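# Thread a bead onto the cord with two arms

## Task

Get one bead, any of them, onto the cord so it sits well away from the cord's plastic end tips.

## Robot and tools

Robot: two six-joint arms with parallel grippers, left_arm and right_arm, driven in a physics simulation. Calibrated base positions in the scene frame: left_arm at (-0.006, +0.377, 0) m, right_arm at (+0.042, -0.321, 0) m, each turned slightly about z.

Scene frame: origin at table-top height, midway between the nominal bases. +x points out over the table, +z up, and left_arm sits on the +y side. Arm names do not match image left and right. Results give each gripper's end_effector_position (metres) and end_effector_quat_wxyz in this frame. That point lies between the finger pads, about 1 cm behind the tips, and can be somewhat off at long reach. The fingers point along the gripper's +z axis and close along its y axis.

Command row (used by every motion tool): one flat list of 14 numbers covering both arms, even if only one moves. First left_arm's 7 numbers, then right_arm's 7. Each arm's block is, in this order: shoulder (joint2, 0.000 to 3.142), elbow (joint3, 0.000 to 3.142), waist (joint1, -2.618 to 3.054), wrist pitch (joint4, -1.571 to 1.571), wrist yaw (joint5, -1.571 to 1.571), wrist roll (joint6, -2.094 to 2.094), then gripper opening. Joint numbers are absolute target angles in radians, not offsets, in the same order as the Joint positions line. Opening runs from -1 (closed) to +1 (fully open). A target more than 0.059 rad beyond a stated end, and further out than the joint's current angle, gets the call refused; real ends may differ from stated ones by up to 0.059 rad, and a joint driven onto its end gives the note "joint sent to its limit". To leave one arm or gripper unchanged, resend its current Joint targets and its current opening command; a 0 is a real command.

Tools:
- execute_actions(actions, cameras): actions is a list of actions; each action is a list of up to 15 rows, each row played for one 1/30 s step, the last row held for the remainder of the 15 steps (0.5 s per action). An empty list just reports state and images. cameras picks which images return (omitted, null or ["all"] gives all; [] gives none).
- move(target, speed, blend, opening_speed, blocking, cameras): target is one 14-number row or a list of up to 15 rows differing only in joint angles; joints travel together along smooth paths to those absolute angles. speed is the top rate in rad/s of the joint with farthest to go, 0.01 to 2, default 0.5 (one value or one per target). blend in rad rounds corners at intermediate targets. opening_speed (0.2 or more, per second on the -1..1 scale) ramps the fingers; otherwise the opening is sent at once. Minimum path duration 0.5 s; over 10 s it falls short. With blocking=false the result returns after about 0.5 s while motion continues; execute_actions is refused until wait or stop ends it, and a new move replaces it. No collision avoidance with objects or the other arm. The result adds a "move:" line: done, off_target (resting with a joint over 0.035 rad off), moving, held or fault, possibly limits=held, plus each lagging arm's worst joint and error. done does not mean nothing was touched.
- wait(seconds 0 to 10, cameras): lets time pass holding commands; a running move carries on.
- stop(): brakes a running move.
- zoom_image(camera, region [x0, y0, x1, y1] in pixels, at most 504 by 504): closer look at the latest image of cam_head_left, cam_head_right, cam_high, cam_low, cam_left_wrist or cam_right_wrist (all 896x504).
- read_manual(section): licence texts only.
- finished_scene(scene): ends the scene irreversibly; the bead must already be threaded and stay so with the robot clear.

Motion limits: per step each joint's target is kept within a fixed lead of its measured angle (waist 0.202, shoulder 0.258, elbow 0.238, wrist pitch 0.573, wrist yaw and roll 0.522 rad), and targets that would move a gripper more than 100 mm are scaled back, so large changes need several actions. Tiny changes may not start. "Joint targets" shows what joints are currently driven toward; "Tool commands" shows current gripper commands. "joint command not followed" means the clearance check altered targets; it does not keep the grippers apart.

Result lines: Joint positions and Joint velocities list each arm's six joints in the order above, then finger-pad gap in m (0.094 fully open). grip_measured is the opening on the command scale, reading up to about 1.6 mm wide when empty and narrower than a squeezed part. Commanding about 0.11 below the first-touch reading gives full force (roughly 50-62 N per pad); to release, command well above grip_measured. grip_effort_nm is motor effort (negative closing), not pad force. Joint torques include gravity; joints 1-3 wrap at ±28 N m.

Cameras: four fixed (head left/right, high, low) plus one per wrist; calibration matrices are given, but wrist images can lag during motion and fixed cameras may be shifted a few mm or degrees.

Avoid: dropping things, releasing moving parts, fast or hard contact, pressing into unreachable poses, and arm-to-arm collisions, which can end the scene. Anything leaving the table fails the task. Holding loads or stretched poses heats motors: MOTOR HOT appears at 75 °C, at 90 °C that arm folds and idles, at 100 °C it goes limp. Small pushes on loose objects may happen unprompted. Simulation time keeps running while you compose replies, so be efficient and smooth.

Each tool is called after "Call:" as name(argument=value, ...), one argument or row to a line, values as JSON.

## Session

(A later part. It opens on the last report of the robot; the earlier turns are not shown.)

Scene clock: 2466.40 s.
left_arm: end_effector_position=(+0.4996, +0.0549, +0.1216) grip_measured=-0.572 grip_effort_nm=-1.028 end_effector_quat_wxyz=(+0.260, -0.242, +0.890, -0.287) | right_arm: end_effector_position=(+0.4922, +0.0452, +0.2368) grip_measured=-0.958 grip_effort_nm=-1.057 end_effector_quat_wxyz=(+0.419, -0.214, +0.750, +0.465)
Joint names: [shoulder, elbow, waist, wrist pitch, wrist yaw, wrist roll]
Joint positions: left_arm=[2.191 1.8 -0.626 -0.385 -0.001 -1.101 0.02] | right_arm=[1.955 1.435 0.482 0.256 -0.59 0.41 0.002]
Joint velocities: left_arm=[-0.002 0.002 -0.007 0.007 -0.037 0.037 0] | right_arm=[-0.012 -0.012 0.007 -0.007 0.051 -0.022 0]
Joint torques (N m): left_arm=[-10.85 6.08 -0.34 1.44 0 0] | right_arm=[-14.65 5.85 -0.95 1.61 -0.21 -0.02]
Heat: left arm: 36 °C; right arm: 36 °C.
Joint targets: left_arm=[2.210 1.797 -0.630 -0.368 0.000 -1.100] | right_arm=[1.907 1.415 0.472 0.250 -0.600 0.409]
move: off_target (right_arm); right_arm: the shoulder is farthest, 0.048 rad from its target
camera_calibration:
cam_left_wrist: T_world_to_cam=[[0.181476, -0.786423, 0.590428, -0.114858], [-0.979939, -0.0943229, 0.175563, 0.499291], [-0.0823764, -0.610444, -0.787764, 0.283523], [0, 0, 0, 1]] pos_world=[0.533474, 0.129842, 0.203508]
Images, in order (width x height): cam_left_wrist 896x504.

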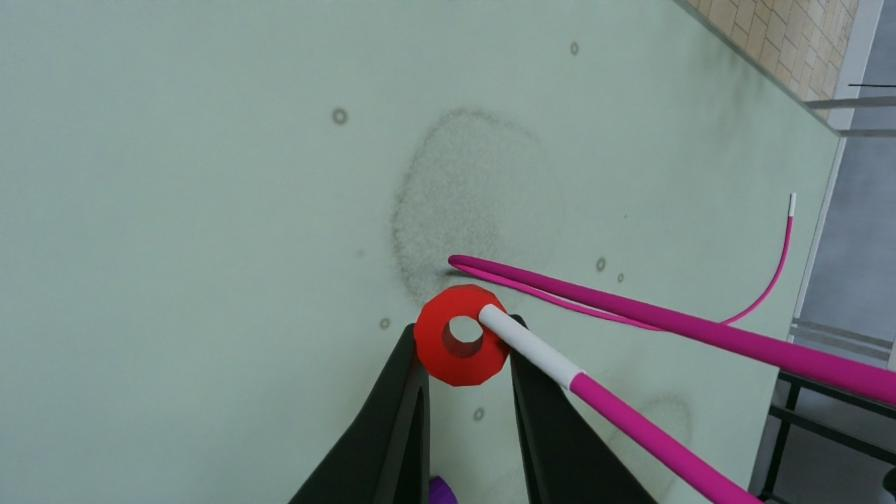

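Call:
move(
  target=[2.21,1.797,-0.63,-0.368,0,-1.1,-0.66,1.875,1.377,0.472,0.255,-0.6,0.409,-1],
  speed=0.1,
  cameras=["cam_left_wrist"],
)

Call:
zoom_image(
  camera="cam_left_wrist",
  region=[400, 260, 600, 420],
)

Scene clock: 2482.33 s.
left_arm: end_effector_position=(+0.4996, +0.0549, +0.1216) grip_measured=-0.572 grip_effort_nm=-1.033 end_effector_quat_wxyz=(+0.260, -0.242, +0.890, -0.287) | right_arm: end_effector_position=(+0.4849, +0.0411, +0.2377) grip_measured=-0.958 grip_effort_nm=-1.057 end_effector_quat_wxyz=(+0.417, -0.214, +0.751, +0.465)
Joint names: [shoulder, elbow, waist, wrist pitch, wrist yaw, wrist roll]
Joint positions: left_arm=[2.191 1.8 -0.626 -0.385 -0.001 -1.101 0.02] | right_arm=[1.923 1.399 0.482 0.256 -0.59 0.41 0.002]
Joint velocities: left_arm=[0.002 -0.012 0.012 0.022 -0.022 -0.051 0] | right_arm=[-0.022 -0.002 0.002 -0.007 0.037 -0.037 0]
Joint torques (N m): left_arm=[-10.84 6.09 -0.34 1.44 0 -0.01] | right_arm=[-14.5 5.57 -0.91 1.65 -0.24 0]
Heat: left arm: 36 °C; right arm: 43 °C.
Joint targets: left_arm=[2.210 1.797 -0.630 -0.368 0.000 -1.100] | right_arm=[1.875 1.377 0.472 0.255 -0.600 0.409]
move: off_target (right_arm); right_arm: the shoulder is farthest, 0.048 rad from its target
camera_calibration:
cam_left_wrist: T_world_to_cam=[[0.181476, -0.786423, 0.590428, -0.114858], [-0.979939, -0.0943229, 0.175563, 0.499291], [-0.0823764, -0.610444, -0.787764, 0.283523], [0, 0, 0, 1]] pos_world=[0.533474, 0.129842, 0.203508]
Images, in order (width x height): cam_left_wrist 896x504.

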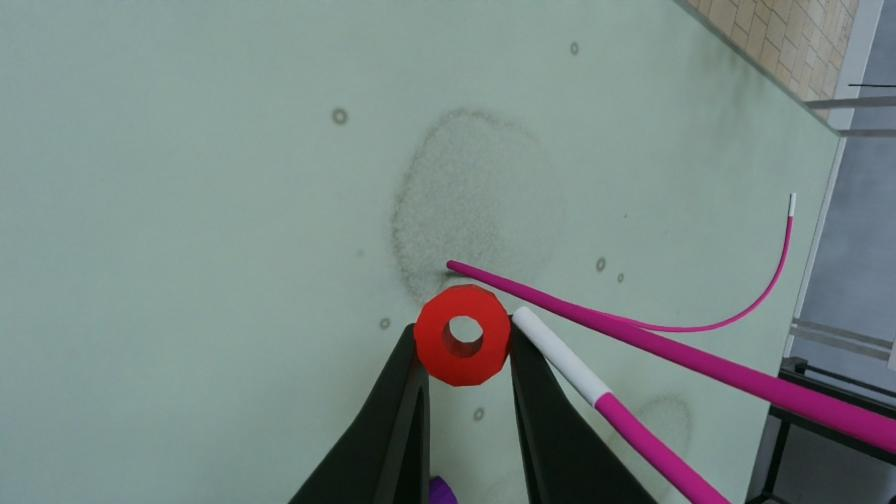

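Scaled by 2.520 from the camera's 896x504 image, which has a finer 1280x720 frame.

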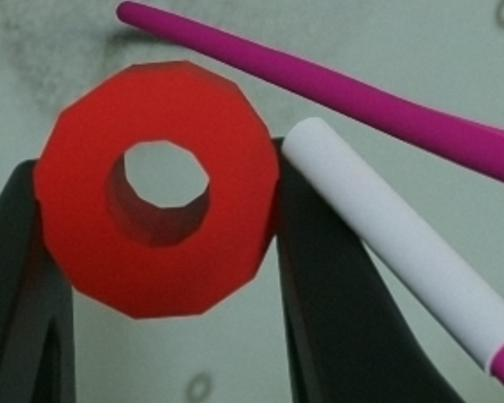

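Call:
move(
  target=[2.21,1.797,-0.63,-0.368,0,-1.1,-0.66,1.84,1.377,0.472,0.235,-0.6,0.409,-1],
  speed=0.1,
  cameras=["cam_left_wrist","cam_right_wrist"],
)

Call:
zoom_image(
  camera="cam_right_wrist",
  region=[400, 270, 720, 500],
)

Scene clock: 2489.33 s.
left_arm: end_effector_position=(+0.4996, +0.0549, +0.1216) grip_measured=-0.572 grip_effort_nm=-1.023 end_effector_quat_wxyz=(+0.260, -0.242, +0.890, -0.287) | right_arm: end_effector_position=(+0.4800, +0.0384, +0.2563) grip_measured=-0.958 grip_effort_nm=-1.057 end_effector_quat_wxyz=(+0.427, -0.217, +0.743, +0.467)
Joint names: [shoulder, elbow, waist, wrist pitch, wrist yaw, wrist roll]
Joint positions: left_arm=[2.191 1.8 -0.626 -0.385 -0.001 -1.101 0.02] | right_arm=[1.884 1.399 0.482 0.244 -0.59 0.41 0.002]
Joint velocities: left_arm=[-0.017 -0.007 -0.007 -0.066 -0.037 -0.022 0] | right_arm=[0.002 0.007 0.002 0.066 0.081 0.022 -0.001]
Joint torques (N m): left_arm=[-10.85 6.11 -0.32 1.44 -0.01 -0.01] | right_arm=[-13.82 5.74 -0.95 1.59 -0.21 -0.01]
Heat: left arm: 36 °C; right arm: 41 °C.
Joint targets: left_arm=[2.210 1.797 -0.630 -0.368 0.000 -1.100] | right_arm=[1.840 1.377 0.472 0.235 -0.600 0.409]
move: off_target (right_arm); right_arm: the shoulder is farthest, 0.044 rad from its target
camera_calibration:
cam_left_wrist: T_world_to_cam=[[0.181476, -0.786423, 0.590428, -0.114858], [-0.979939, -0.0943229, 0.175563, 0.499291], [-0.0823764, -0.610444, -0.787764, 0.283523], [0, 0, 0, 1]] pos_world=[0.533474, 0.129842, 0.203508]
cam_right_wrist: T_world_to_cam=[[0.662809, -0.460066, -0.590782, -0.147166], [-0.742858, -0.503116, -0.44163, 0.514198], [-0.0940528, 0.731583, -0.675233, 0.306005], [0, 0, 0, 1]] pos_world=[0.5083, -0.0328725, 0.346767]
Images, in order (width x height): cam_left_wrist 896x504, cam_right_wrist 896x504.

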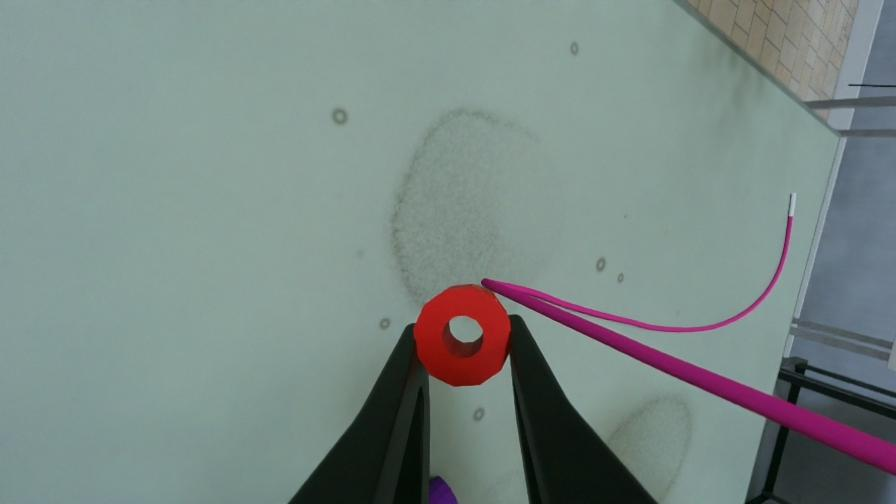

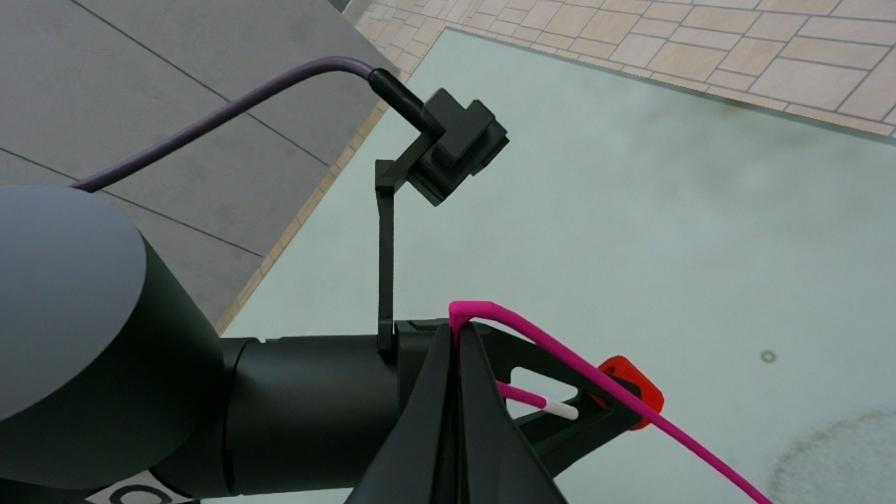

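Scaled by 1.575 from the camera's 896x504 image, which has a finer 1280x720 frame.

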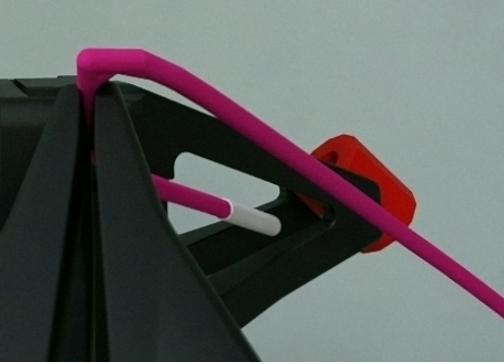

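Call:
move(
  target=[
    [2.21,1.797,-0.63,-0.368,0,-1.1,-0.66,1.85,1.53,0.472,0.095,-0.6,0.409,-1],
    [2.21,1.797,-0.63,-0.368,0,-1.1,-0.66,1.952,1.605,0.472,0.095,-0.6,0.409,-1],
  ],
  speed=0.2,
  cameras=["cam_left_wrist","cam_right_wrist"],
)

Call:
zoom_image(
  camera="cam_right_wrist",
  region=[400, 270, 720, 500],
)

Scene clock: 2502.60 s.
left_arm: end_effector_position=(+0.4996, +0.0549, +0.1216) grip_measured=-0.572 grip_effort_nm=-1.023 end_effector_quat_wxyz=(+0.260, -0.242, +0.890, -0.287) | right_arm: end_effector_position=(+0.4942, +0.0464, +0.2694) grip_measured=-0.958 grip_effort_nm=-1.053 end_effector_quat_wxyz=(+0.412, -0.213, +0.755, +0.463)
Joint names: [shoulder, elbow, waist, wrist pitch, wrist yaw, wrist roll]
Joint positions: left_arm=[2.191 1.8 -0.626 -0.385 -0.001 -1.101 0.02] | right_arm=[1.938 1.56 0.482 0.097 -0.59 0.41 0.002]
Joint velocities: left_arm=[-0.017 -0.007 0.007 -0.007 0.037 0.007 0] | right_arm=[-0.007 -0.012 -0.002 0.037 0.037 -0.095 0]
Joint torques (N m): left_arm=[-10.86 6.09 -0.34 1.44 -0.01 -0.01] | right_arm=[-9.95 10.93 -0.94 1.61 -0.22 0.01]
Heat: left arm: 36 °C; right arm: 39 °C.
Joint targets: left_arm=[2.210 1.797 -0.630 -0.368 0.000 -1.100] | right_arm=[1.952 1.605 0.472 0.095 -0.600 0.409]
move: off_target (right_arm); right_arm: the elbow is farthest, 0.045 rad from its target
camera_calibration:
cam_left_wrist: T_world_to_cam=[[0.181476, -0.786423, 0.590428, -0.114858], [-0.979939, -0.0943229, 0.175563, 0.499291], [-0.0823764, -0.610444, -0.787764, 0.283523], [0, 0, 0, 1]] pos_world=[0.533474, 0.129842, 0.203508]
cam_right_wrist: T_world_to_cam=[[0.642055, -0.47146, -0.604558, -0.130642], [-0.757501, -0.511637, -0.405487, 0.532454], [-0.118144, 0.718298, -0.685631, 0.325669], [0, 0, 0, 1]] pos_world=[0.525689, -0.0230969, 0.360211]
Images, in order (width x height): cam_left_wrist 896x504, cam_right_wrist 896x504.

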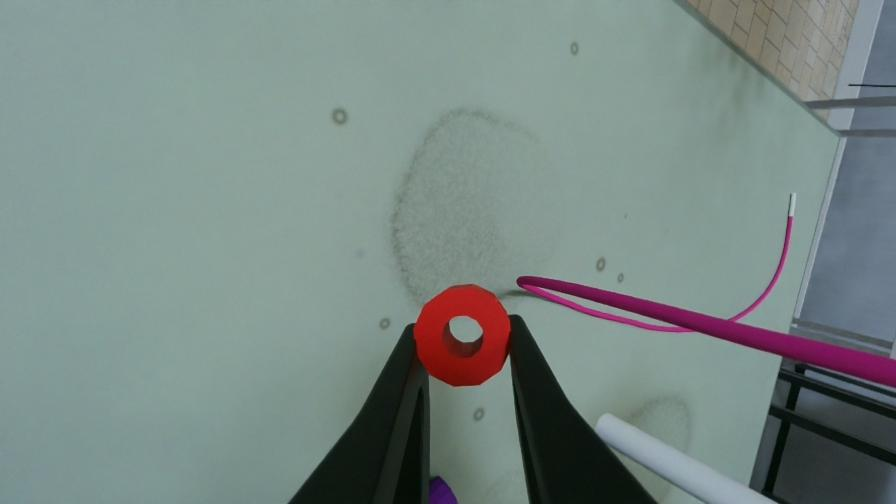

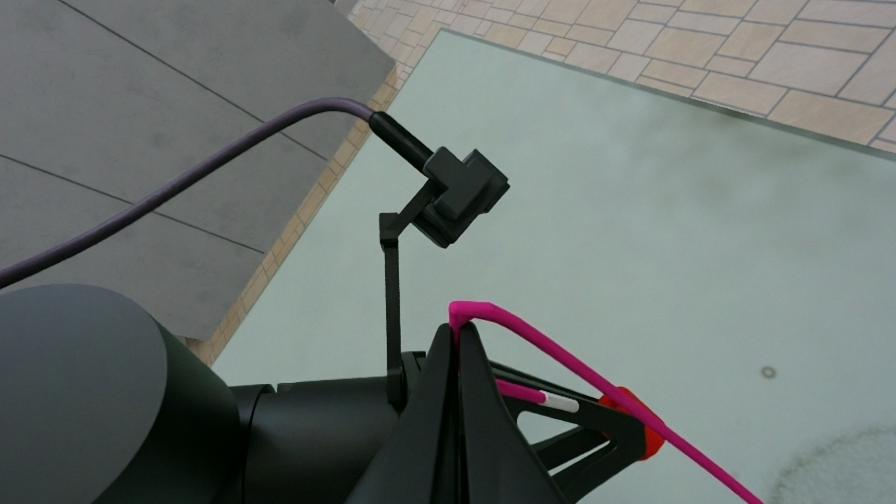

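Scaled by 1.575 from the camera's 896x504 image, which has a finer 1280x720 frame.

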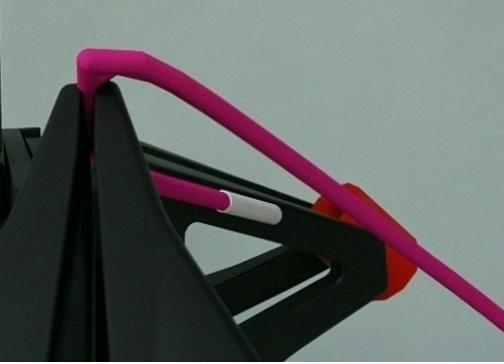

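Call:
move(
  target=[2.21,1.797,-0.63,-0.368,0,-1.1,-0.66,1.978,1.457,0.472,0.21,-0.6,0.409,-1],
  speed=0.1,
  cameras=["cam_left_wrist","cam_right_wrist"],
)

Call:
zoom_image(
  camera="cam_right_wrist",
  region=[400, 270, 720, 500],
)

Scene clock: 2539.37 s.
left_arm: end_effector_position=(+0.4996, +0.0549, +0.1216) grip_measured=-0.572 grip_effort_nm=-1.033 end_effector_quat_wxyz=(+0.260, -0.242, +0.890, -0.287) | right_arm: end_effector_position=(+0.4934, +0.0459, +0.2373) grip_measured=-0.958 grip_effort_nm=-1.057 end_effector_quat_wxyz=(+0.404, -0.211, +0.761, +0.462)
Joint names: [shoulder, elbow, waist, wrist pitch, wrist yaw, wrist roll]
Joint positions: left_arm=[2.191 1.8 -0.626 -0.385 -0.001 -1.101 0.02] | right_arm=[1.96 1.477 0.482 0.182 -0.59 0.41 0.002]
Joint velocities: left_arm=[-0.002 0.007 -0.012 0.007 -0.022 -0.007 0.001] | right_arm=[-0.007 0.007 -0.022 0.007 0.007 -0.037 0]
Joint torques (N m): left_arm=[-10.85 6.11 -0.34 1.45 0 -0.01] | right_arm=[-9.7 5.82 -0.92 1.94 -0.21 -0.01]
Heat: left arm: 36 °C; right arm: 38 °C.
Joint targets: left_arm=[2.210 1.797 -0.630 -0.368 0.000 -1.100] | right_arm=[1.978 1.457 0.472 0.210 -0.600 0.409]
move: done
camera_calibration:
cam_left_wrist: T_world_to_cam=[[0.181476, -0.786423, 0.590428, -0.114858], [-0.979939, -0.0943229, 0.175563, 0.499291], [-0.0823764, -0.610444, -0.787764, 0.283523], [0, 0, 0, 1]] pos_world=[0.533474, 0.129842, 0.203508]
cam_right_wrist: T_world_to_cam=[[0.631532, -0.477344, -0.61099, -0.142735], [-0.764364, -0.515476, -0.38734, 0.517898], [-0.130056, 0.711637, -0.690404, 0.311231], [0, 0, 0, 1]] pos_world=[0.526482, -0.0226533, 0.328268]
Images, in order (width x height): cam_left_wrist 896x504, cam_right_wrist 896x504.

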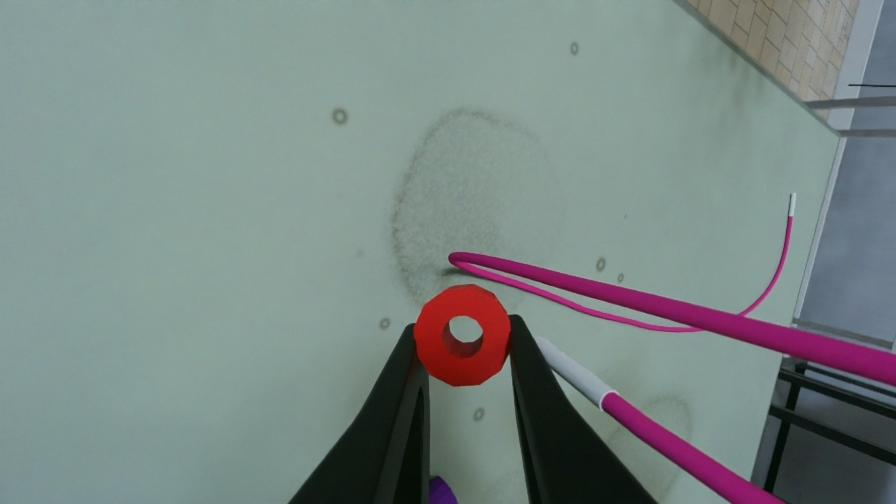

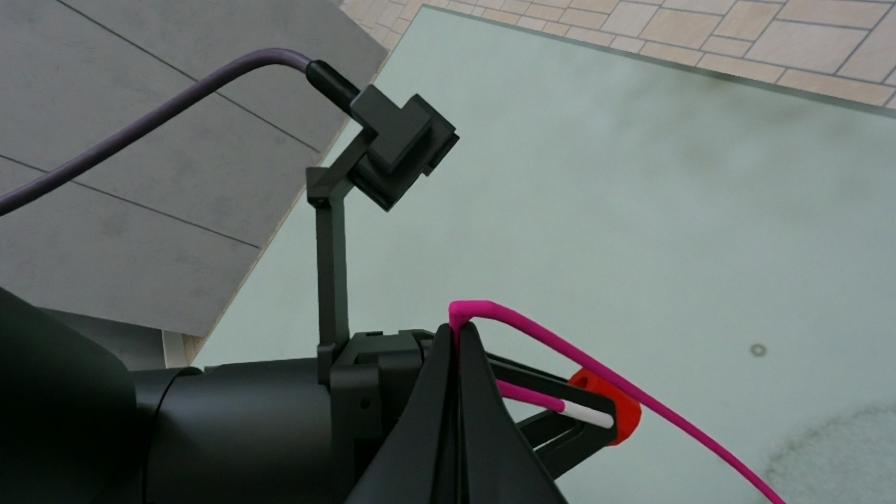

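Scaled by 1.575 from the camera's 896x504 image, which has a finer 1280x720 frame.

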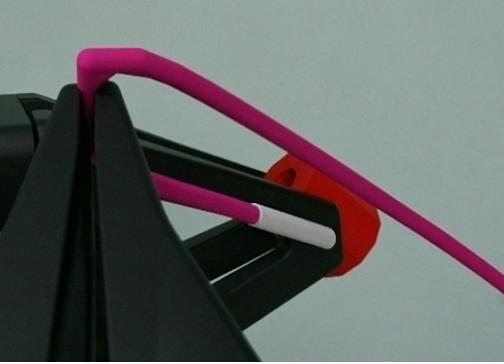

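Call:
move(
  target=[
    [2.21,1.797,-0.63,-0.368,0,-1.1,-0.66,1.89,1.572,0.482,0.13,-0.6,0.409,-1],
    [2.21,1.797,-0.63,-0.368,0,-1.1,-0.66,2.01,1.622,0.522,0.13,-0.6,0.409,-1],
  ],
  speed=0.2,
  cameras=["cam_left_wrist","cam_right_wrist"],
)

Call:
zoom_image(
  camera="cam_right_wrist",
  region=[400, 270, 720, 500],
)

Scene clock: 2579.40 s.
left_arm: end_effector_position=(+0.4996, +0.0549, +0.1216) grip_measured=-0.572 grip_effort_nm=-1.028 end_effector_quat_wxyz=(+0.260, -0.242, +0.890, -0.287) | right_arm: end_effector_position=(+0.4916, +0.0680, +0.2523) grip_measured=-0.958 grip_effort_nm=-1.053 end_effector_quat_wxyz=(+0.401, -0.225, +0.753, +0.470)
Joint names: [shoulder, elbow, waist, wrist pitch, wrist yaw, wrist roll]
Joint positions: left_arm=[2.191 1.8 -0.626 -0.385 -0.001 -1.101 0.02] | right_arm=[1.996 1.578 0.517 0.131 -0.59 0.41 0.002]
Joint velocities: left_arm=[-0.022 0.002 -0.002 0.037 -0.037 -0.022 0] | right_arm=[0.017 0.007 -0.022 -0.051 -0.022 -0.022 0.001]
Joint torques (N m): left_arm=[-10.85 6.09 -0.34 1.44 -0.01 -0.01] | right_arm=[-10.4 10.71 0.38 1.64 -0.21 0]
Heat: left arm: 36 °C; right arm: 39 °C.
Joint targets: left_arm=[2.210 1.797 -0.630 -0.368 0.000 -1.100] | right_arm=[2.010 1.622 0.522 0.130 -0.600 0.409]
move: off_target (right_arm); right_arm: the elbow is farthest, 0.044 rad from its target
camera_calibration:
cam_left_wrist: T_world_to_cam=[[0.181476, -0.786423, 0.590428, -0.114858], [-0.979939, -0.0943229, 0.175563, 0.499291], [-0.0823764, -0.610444, -0.787764, 0.283523], [0, 0, 0, 1]] pos_world=[0.533474, 0.129842, 0.203508]
cam_right_wrist: T_world_to_cam=[[0.654631, -0.450881, -0.606766, -0.136183], [-0.74155, -0.538924, -0.39958, 0.527149], [-0.146838, 0.711525, -0.687147, 0.313022], [0, 0, 0, 1]] pos_world=[0.52602, -0.0000324128, 0.343099]
Images, in order (width x height): cam_left_wrist 896x504, cam_right_wrist 896x504.

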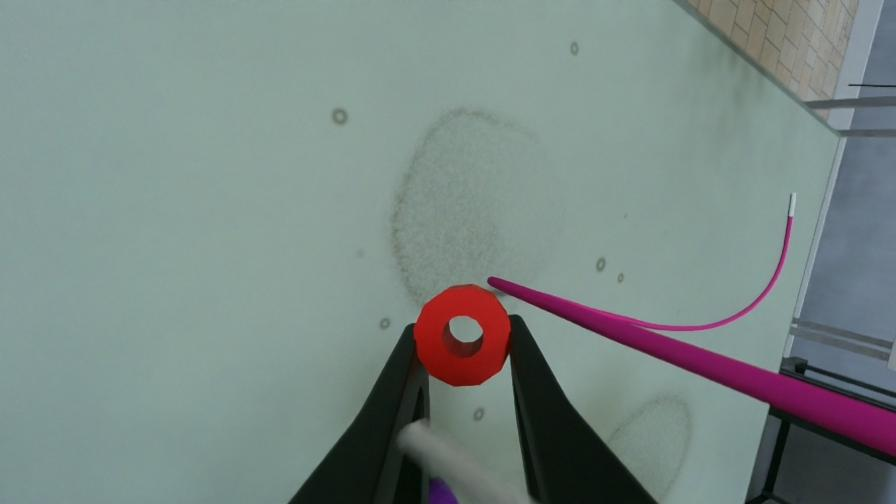

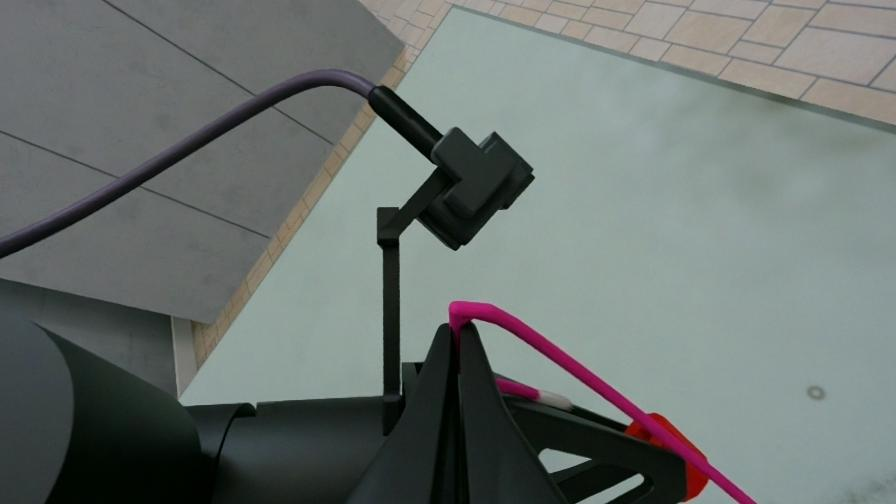

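Scaled by 1.575 from the camera's 896x504 image, which has a finer 1280x720 frame.

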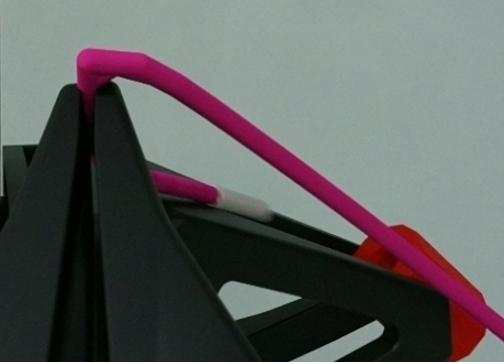

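Call:
move(
  target=[2.21,1.797,-0.63,-0.368,0,-1.1,-0.66,1.925,1.532,0.478,0.137,-0.6,0.409,-1],
  speed=0.15,
  cameras=["cam_left_wrist","cam_right_wrist"],
)

Call:
zoom_image(
  camera="cam_right_wrist",
  region=[400, 270, 720, 500],
)

Scene clock: 2614.17 s.
left_arm: end_effector_position=(+0.4996, +0.0549, +0.1216) grip_measured=-0.572 grip_effort_nm=-1.033 end_effector_quat_wxyz=(+0.260, -0.242, +0.890, -0.287) | right_arm: end_effector_position=(+0.5000, +0.0495, +0.2530) grip_measured=-0.958 grip_effort_nm=-1.057 end_effector_quat_wxyz=(+0.408, -0.212, +0.758, +0.463)
Joint names: [shoulder, elbow, waist, wrist pitch, wrist yaw, wrist roll]
Joint positions: left_arm=[2.191 1.8 -0.626 -0.385 -0.001 -1.101 0.02] | right_arm=[1.975 1.553 0.482 0.131 -0.59 0.41 0.002]
Joint velocities: left_arm=[0.012 -0.002 -0.002 -0.022 0.007 -0.022 0] | right_arm=[0.007 -0.002 -0.012 -0.051 0.11 0.007 0]
Joint torques (N m): left_arm=[-10.85 6.11 -0.34 1.45 -0.01 -0.01] | right_arm=[-15.21 5.81 -0.35 1.73 -0.21 0]
Heat: left arm: 36 °C; right arm: 37 °C.
Joint targets: left_arm=[2.210 1.797 -0.630 -0.368 0.000 -1.100] | right_arm=[1.925 1.532 0.478 0.137 -0.600 0.409]
move: off_target (right_arm); right_arm: the shoulder is farthest, 0.050 rad from its target
camera_calibration:
cam_left_wrist: T_world_to_cam=[[0.181476, -0.786423, 0.590428, -0.114858], [-0.979939, -0.0943229, 0.175563, 0.499291], [-0.0823764, -0.610444, -0.787764, 0.283523], [0, 0, 0, 1]] pos_world=[0.533474, 0.129842, 0.203508]
cam_right_wrist: T_world_to_cam=[[0.636767, -0.474346, -0.607884, -0.139256], [-0.761001, -0.513528, -0.396442, 0.531351], [-0.124115, 0.715041, -0.687976, 0.316615], [0, 0, 0, 1]] pos_world=[0.532329, -0.0195847, 0.343822]
Images, in order (width x height): cam_left_wrist 896x504, cam_right_wrist 896x504.

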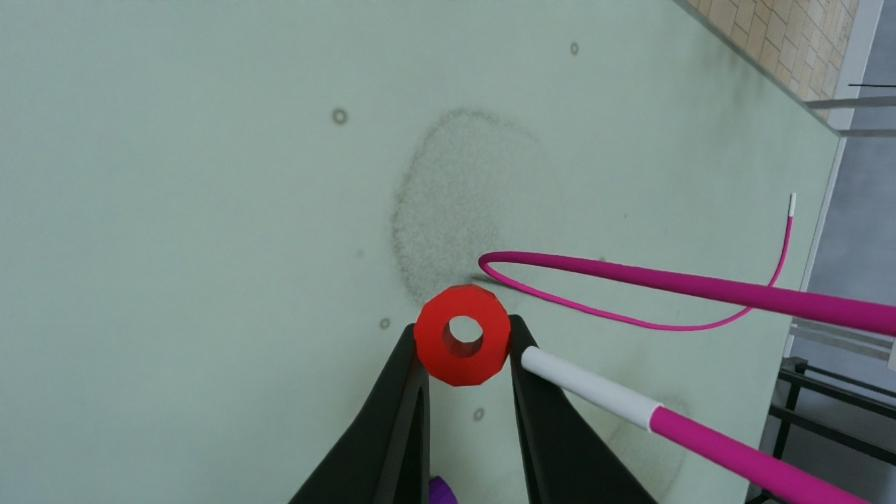

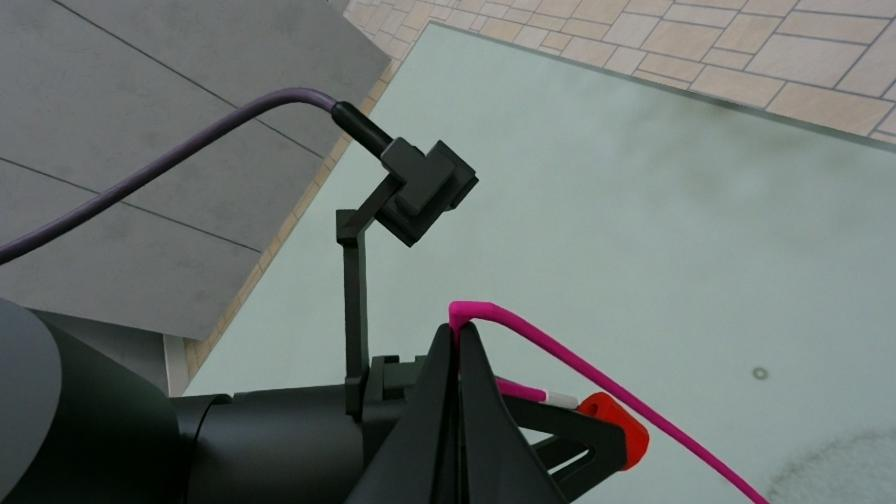

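Scaled by 1.575 from the camera's 896x504 image, which has a finer 1280x720 frame.

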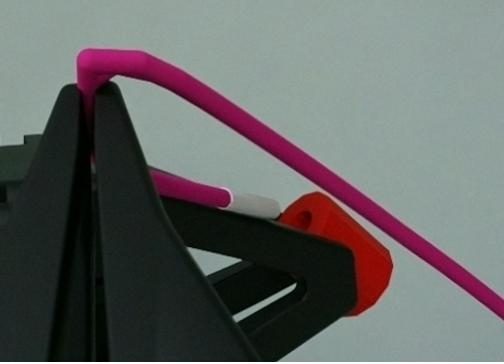

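Call:
move(
  target=[2.21,1.797,-0.63,-0.368,0,-1.1,-0.66,1.992,1.482,0.478,0.2,-0.6,0.409,-1],
  speed=0.08,
  cameras=["cam_left_wrist","cam_right_wrist"],
)

Call:
zoom_image(
  camera="cam_right_wrist",
  region=[400, 270, 720, 500],
)

Call:
zoom_image(
  camera="cam_left_wrist",
  region=[400, 260, 600, 420],
)

Scene clock: 2627.83 s.
left_arm: end_effector_position=(+0.4996, +0.0549, +0.1216) grip_measured=-0.572 grip_effort_nm=-1.028 end_effector_quat_wxyz=(+0.260, -0.242, +0.890, -0.287) | right_arm: end_effector_position=(+0.4973, +0.0479, +0.2387) grip_measured=-0.958 grip_effort_nm=-1.057 end_effector_quat_wxyz=(+0.405, -0.211, +0.761, +0.462)
Joint names: [shoulder, elbow, waist, wrist pitch, wrist yaw, wrist roll]
Joint positions: left_arm=[2.191 1.8 -0.626 -0.385 -0.001 -1.101 0.02] | right_arm=[1.975 1.503 0.482 0.171 -0.59 0.41 0.002]
Joint velocities: left_arm=[-0.002 0.002 0.007 -0.066 -0.081 -0.007 0] | right_arm=[0.002 -0.002 -0.012 0.007 -0.051 -0.037 0.001]
Joint torques (N m): left_arm=[-10.88 6.11 -0.32 1.44 -0.01 -0.01] | right_arm=[-9.85 5.79 -0.38 1.96 -0.21 -0.01]
Heat: left arm: 36 °C; right arm: 42 °C.
Joint targets: left_arm=[2.210 1.797 -0.630 -0.368 0.000 -1.100] | right_arm=[1.992 1.482 0.478 0.200 -0.600 0.409]
move: done
camera_calibration:
cam_left_wrist: T_world_to_cam=[[0.181476, -0.786423, 0.590428, -0.114858], [-0.979939, -0.0943229, 0.175563, 0.499291], [-0.0823764, -0.610444, -0.787764, 0.283523], [0, 0, 0, 1]] pos_world=[0.533474, 0.129842, 0.203508]
cam_right_wrist: T_world_to_cam=[[0.631897, -0.477068, -0.610829, -0.143632], [-0.764136, -0.51528, -0.38805, 0.522439], [-0.129622, 0.711964, -0.690149, 0.31098], [0, 0, 0, 1]] pos_world=[0.530285, -0.0207265, 0.32962]
Images, in order (width x height): cam_left_wrist 896x504, cam_right_wrist 896x504.

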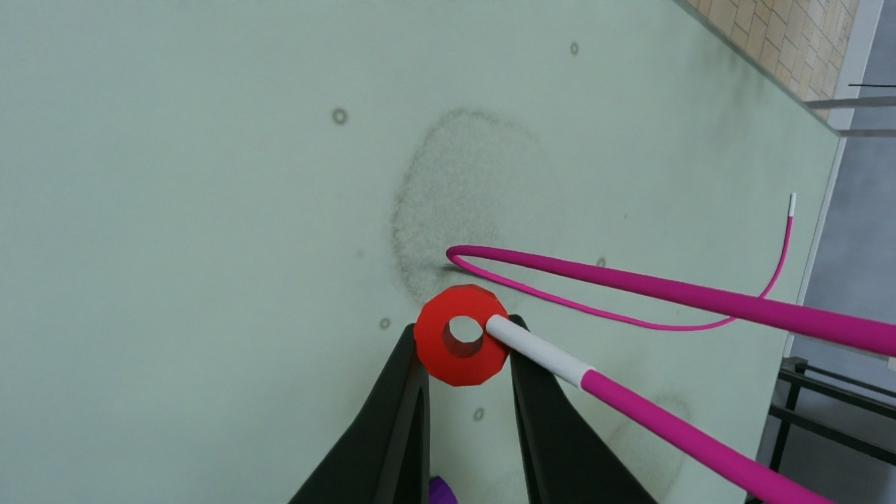

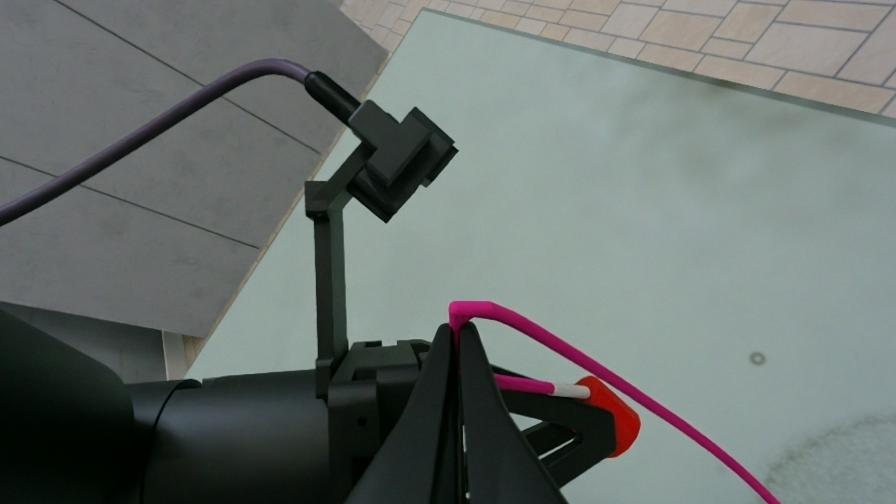

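Scaled by 1.575 from the camera's 896x504 image, which has a finer 1280x720 frame.

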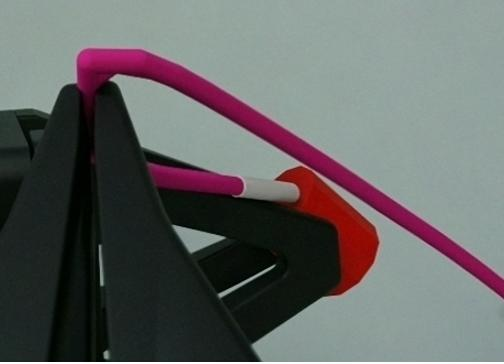

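Scaled by 2.520 from the camera's 896x504 image, which has a finer 1280x720 frame.

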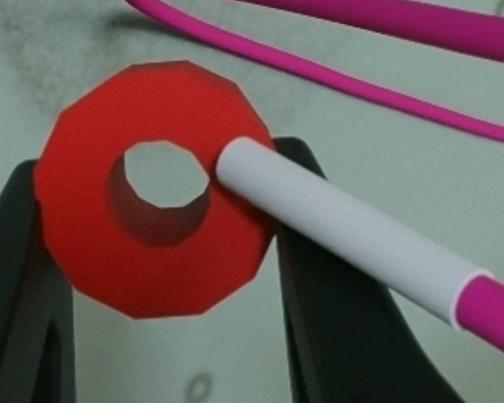

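Call:
move(
  target=[2.21,1.797,-0.63,-0.368,0,-1.1,-0.66,2.004,1.472,0.494,0.219,-0.6,0.409,-1],
  speed=0.05,
  cameras=["cam_left_wrist","cam_right_wrist"],
)

Call:
zoom_image(
  camera="cam_right_wrist",
  region=[400, 270, 720, 500],
)

Call:
zoom_image(
  camera="cam_left_wrist",
  region=[400, 260, 600, 420],
)

Scene clock: 2644.70 s.
left_arm: end_effector_position=(+0.4996, +0.0549, +0.1216) grip_measured=-0.572 grip_effort_nm=-1.023 end_effector_quat_wxyz=(+0.260, -0.242, +0.890, -0.287) | right_arm: end_effector_position=(+0.4977, +0.0492, +0.2316) grip_measured=-0.958 grip_effort_nm=-1.057 end_effector_quat_wxyz=(+0.403, -0.211, +0.761, +0.462)
Joint names: [shoulder, elbow, waist, wrist pitch, wrist yaw, wrist roll]
Joint positions: left_arm=[2.191 1.8 -0.626 -0.385 -0.001 -1.101 0.02] | right_arm=[1.986 1.492 0.484 0.191 -0.59 0.41 0.002]
Joint velocities: left_arm=[0.012 -0.002 0.002 -0.007 -0.007 -0.022 0] | right_arm=[-0.002 -0.007 0.007 0.081 0.022 -0.051 -0.001]
Joint torques (N m): left_arm=[-10.86 6.11 -0.32 1.44 -0.01 -0.01] | right_arm=[-9.78 5.76 0.91 1.94 -0.22 0.01]
Heat: left arm: 36 °C; right arm: 39 °C.
Joint targets: left_arm=[2.210 1.797 -0.630 -0.368 0.000 -1.100] | right_arm=[2.004 1.472 0.494 0.219 -0.600 0.409]
move: done
camera_calibration:
cam_left_wrist: T_world_to_cam=[[0.181476, -0.786423, 0.590428, -0.114858], [-0.979939, -0.0943229, 0.175563, 0.499291], [-0.0823764, -0.610444, -0.787764, 0.283523], [0, 0, 0, 1]] pos_world=[0.533474, 0.129842, 0.203508]
cam_right_wrist: T_world_to_cam=[[0.631201, -0.476901, -0.611679, -0.147138], [-0.76425, -0.516951, -0.385596, 0.520235], [-0.132317, 0.710864, -0.690771, 0.306752], [0, 0, 0, 1]] pos_world=[0.531051, -0.0192937, 0.322495]
Images, in order (width x height): cam_left_wrist 896x504, cam_right_wrist 896x504.

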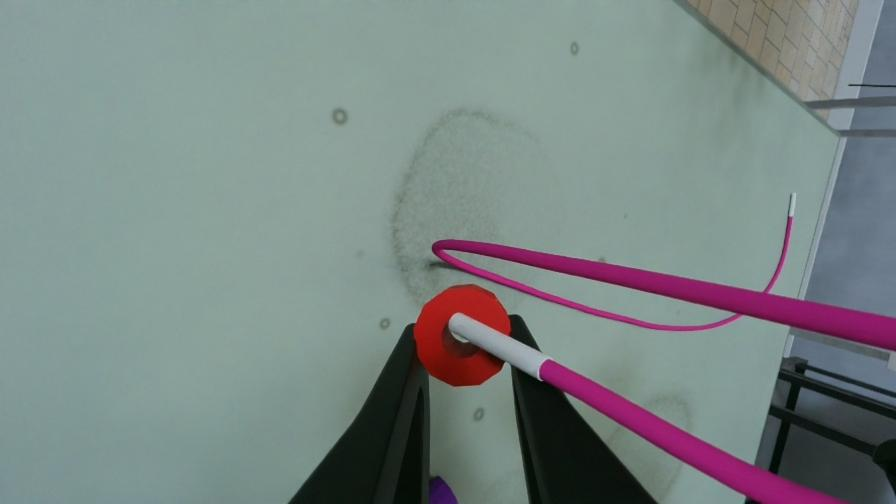

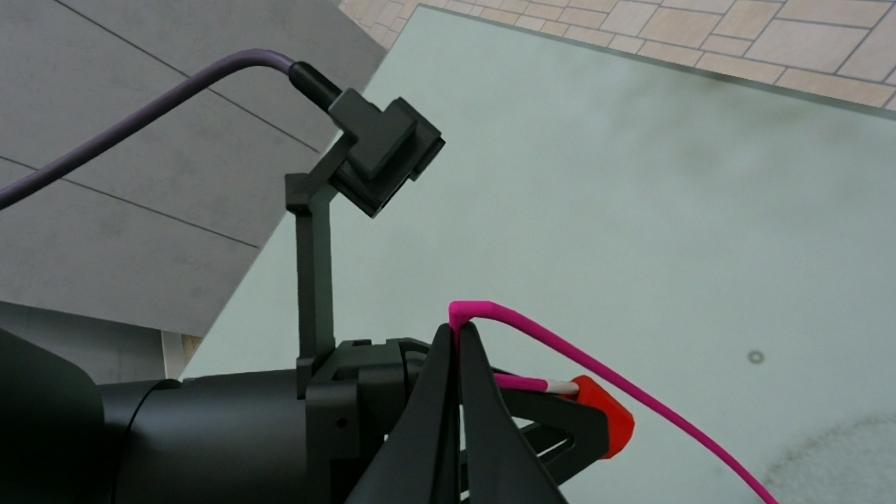

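Scaled by 1.575 from the camera's 896x504 image, which has a finer 1280x720 frame.

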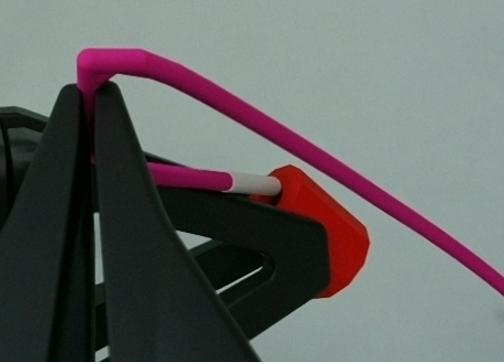

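Scaled by 2.520 from the camera's 896x504 image, which has a finer 1280x720 frame.

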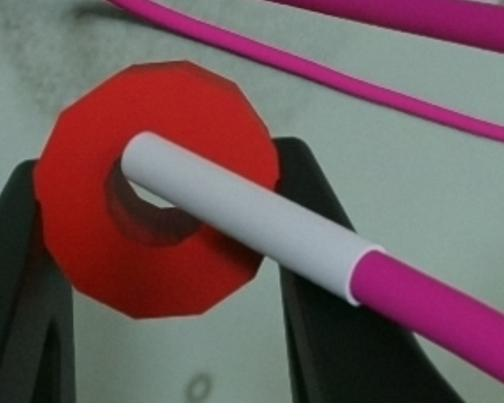

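Call:
move(
  target=[2.21,1.797,-0.63,-0.368,0,-1.1,-0.66,1.912,1.545,0.473,0.155,-0.6,0.409,-1],
  speed=0.15,
  cameras=[],
)

Call:
move(
  target=[2.21,1.797,-0.63,-0.368,0,-0.8,-0.66,1.912,1.545,0.473,0.155,-0.6,0.409,-1],
  speed=0.2,
  cameras=["cam_left_wrist","cam_right_wrist"],
)

Call:
zoom_image(
  camera="cam_right_wrist",
  region=[400, 270, 720, 500],
)

Scene clock: 2681.43 s.
left_arm: end_effector_position=(+0.4996, +0.0549, +0.1216) grip_measured=-0.572 grip_effort_nm=-1.028 end_effector_quat_wxyz=(+0.260, -0.242, +0.890, -0.287) | right_arm: end_effector_position=(+0.4942, +0.0472, +0.2457) grip_measured=-0.958 grip_effort_nm=-1.053 end_effector_quat_wxyz=(+0.407, -0.212, +0.758, +0.463)
Joint names: [shoulder, elbow, waist, wrist pitch, wrist yaw, wrist roll]
Joint positions: left_arm=[2.191 1.8 -0.626 -0.385 -0.001 -1.101 0.02] | right_arm=[1.958 1.501 0.484 0.163 -0.59 0.41 0.002]
Joint velocities: left_arm=[0.012 0.007 0.017 -0.037 -0.022 0.007 0] | right_arm=[-0.017 0.007 -0.007 -0.051 -0.022 -0.007 0]
Joint torques (N m): left_arm=[-10.84 6.09 -0.34 1.44 -0.01 -0.01] | right_arm=[-14.64 10.69 -0.94 1.58 -0.19 0]
Heat: left arm: 36 °C; right arm: 38 °C.
Joint targets: left_arm=[2.210 1.797 -0.630 -0.368 0.000 -1.100] | right_arm=[1.912 1.545 0.473 0.155 -0.600 0.409]
move: off_target (right_arm); right_arm: the shoulder is farthest, 0.046 rad from its target
No camera images: "cameras" was empty.

Scene clock: 2683.57 s.
left_arm: end_effector_position=(+0.4996, +0.0549, +0.1216) grip_measured=-0.572 grip_effort_nm=-1.033 end_effector_quat_wxyz=(+0.299, -0.111, +0.915, -0.246) | right_arm: end_effector_position=(+0.4942, +0.0472, +0.2456) grip_measured=-0.958 grip_effort_nm=-1.057 end_effector_quat_wxyz=(+0.407, -0.212, +0.759, +0.463)
Joint names: [shoulder, elbow, waist, wrist pitch, wrist yaw, wrist roll]
Joint positions: left_arm=[2.191 1.8 -0.626 -0.385 -0.001 -0.81 0.02] | right_arm=[1.958 1.501 0.484 0.163 -0.59 0.41 0.002]
Joint velocities: left_arm=[0.007 -0.012 0.002 -0.037 0.022 0.022 0.001] | right_arm=[0.012 -0.012 -0.012 0.022 0.051 -0.051 0]
Joint torques (N m): left_arm=[-10.86 6.09 -0.34 1.45 -0.01 0.08] | right_arm=[-14.68 10.77 -0.96 1.58 -0.21 -0.01]
Heat: left arm: 35 °C; right arm: 39 °C.
Joint targets: left_arm=[2.210 1.797 -0.630 -0.368 0.000 -0.800] | right_arm=[1.912 1.545 0.473 0.155 -0.600 0.409]
move: off_target (right_arm); right_arm: the shoulder is farthest, 0.046 rad from its target
camera_calibration:
cam_left_wrist: T_world_to_cam=[[-0.049048, -0.891633, 0.450094, 0.0231329], [-0.994163, 0.0869365, 0.0638837, 0.510027], [-0.0960904, -0.444334, -0.890693, 0.293772], [0, 0, 0, 1]] pos_world=[0.536414, 0.106819, 0.218666]
cam_right_wrist: T_world_to_cam=[[0.636074, -0.474169, -0.608748, -0.140544], [-0.761137, -0.515205, -0.393997, 0.522328], [-0.126809, 0.713952, -0.688616, 0.313966], [0, 0, 0, 1]] pos_world=[0.526773, -0.0216926, 0.336442]
Images, in order (width x height): cam_left_wrist 896x504, cam_right_wrist 896x504.

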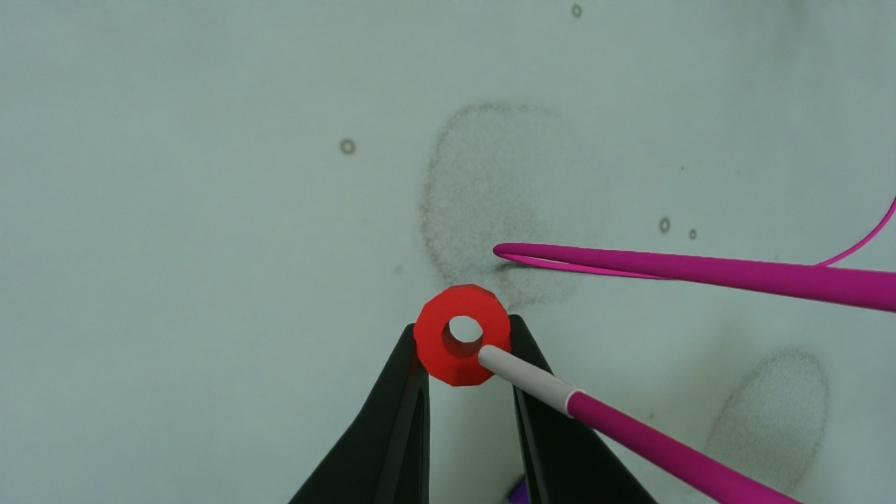

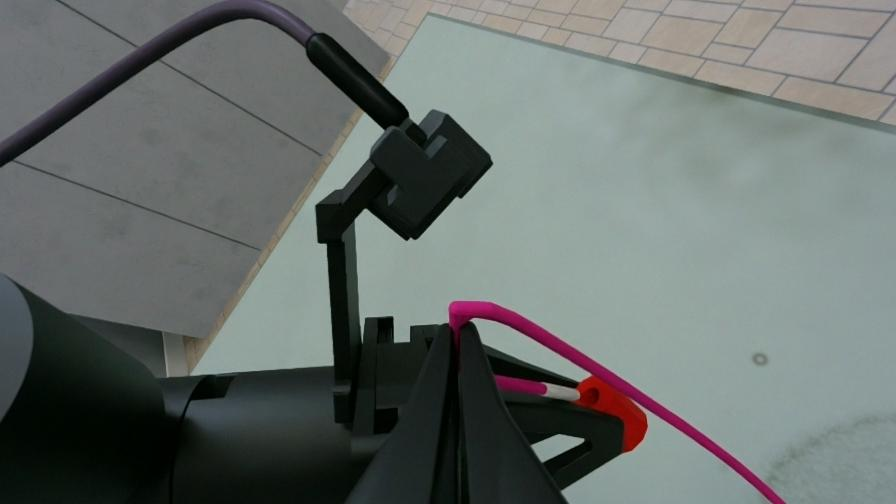

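Scaled by 1.575 from the camera's 896x504 image, which has a finer 1280x720 frame.

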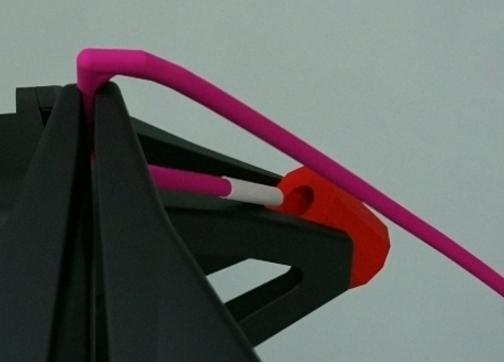

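Call:
move(
  target=[2.21,1.797,-0.63,-0.368,0,-0.8,-0.66,1.988,1.505,0.478,0.17,-0.6,0.409,-1],
  speed=0.08,
  cameras=["cam_left_wrist","cam_right_wrist"],
)

Call:
zoom_image(
  camera="cam_right_wrist",
  region=[400, 270, 720, 500],
)

Scene clock: 2705.27 s.
left_arm: end_effector_position=(+0.4996, +0.0549, +0.1216) grip_measured=-0.572 grip_effort_nm=-1.028 end_effector_quat_wxyz=(+0.299, -0.110, +0.915, -0.246) | right_arm: end_effector_position=(+0.4955, +0.0480, +0.2386) grip_measured=-0.958 grip_effort_nm=-1.057 end_effector_quat_wxyz=(+0.402, -0.211, +0.762, +0.461)
Joint names: [shoulder, elbow, waist, wrist pitch, wrist yaw, wrist roll]
Joint positions: left_arm=[2.191 1.8 -0.626 -0.385 -0.001 -0.809 0.02] | right_arm=[1.971 1.501 0.484 0.163 -0.59 0.41 0.002]
Joint velocities: left_arm=[0.002 0.002 0.012 0.007 0.022 0.007 0.001] | right_arm=[-0.037 -0.012 0.012 0.022 0.022 -0.022 0]
Joint torques (N m): left_arm=[-10.85 6.11 -0.32 1.44 -0.01 0.07] | right_arm=[-9.81 7.43 -0.55 1.72 -0.22 -0.01]
Heat: left arm: 35 °C; right arm: 40 °C.
Joint targets: left_arm=[2.210 1.797 -0.630 -0.368 0.000 -0.800] | right_arm=[1.988 1.505 0.478 0.170 -0.600 0.409]
move: done
camera_calibration:
cam_left_wrist: T_world_to_cam=[[-0.0496563, -0.891813, 0.44967, 0.0234982], [-0.994136, 0.0874383, 0.0636323, 0.510016], [-0.0960666, -0.443874, -0.890925, 0.293763], [0, 0, 0, 1]] pos_world=[0.536413, 0.106755, 0.218701]
cam_right_wrist: T_world_to_cam=[[0.629367, -0.477929, -0.612765, -0.140843], [-0.7654, -0.517595, -0.382437, 0.520461], [-0.134387, 0.709703, -0.691565, 0.31344], [0, 0, 0, 1]] pos_world=[0.529125, -0.0203739, 0.329504]
Images, in order (width x height): cam_left_wrist 896x504, cam_right_wrist 896x504.

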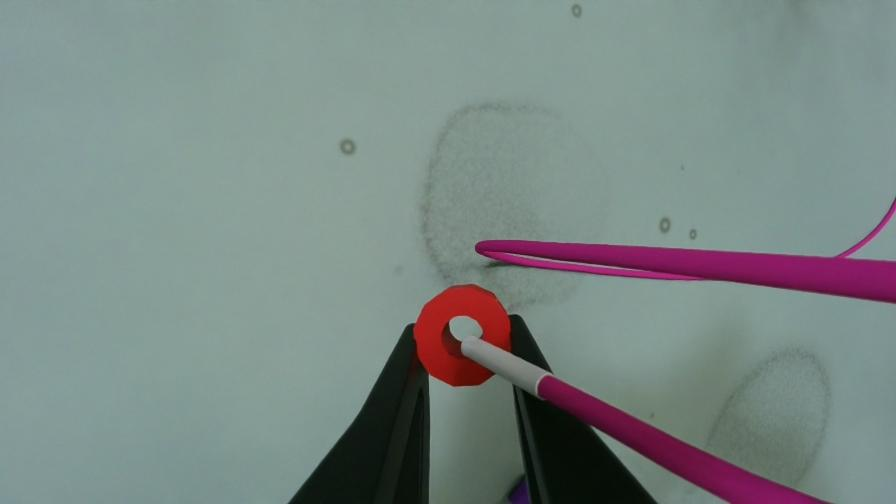

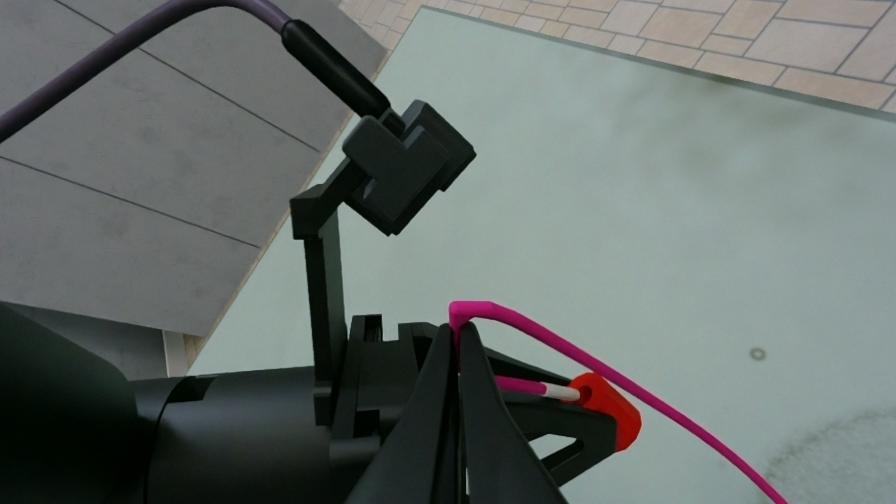

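Scaled by 1.575 from the camera's 896x504 image, which has a finer 1280x720 frame.

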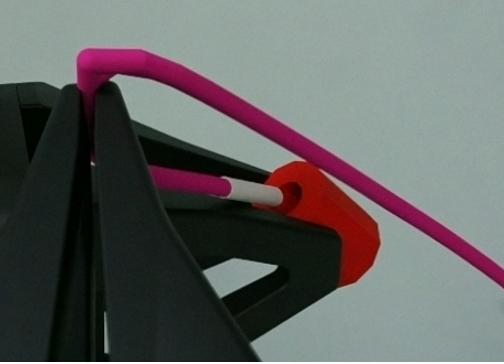

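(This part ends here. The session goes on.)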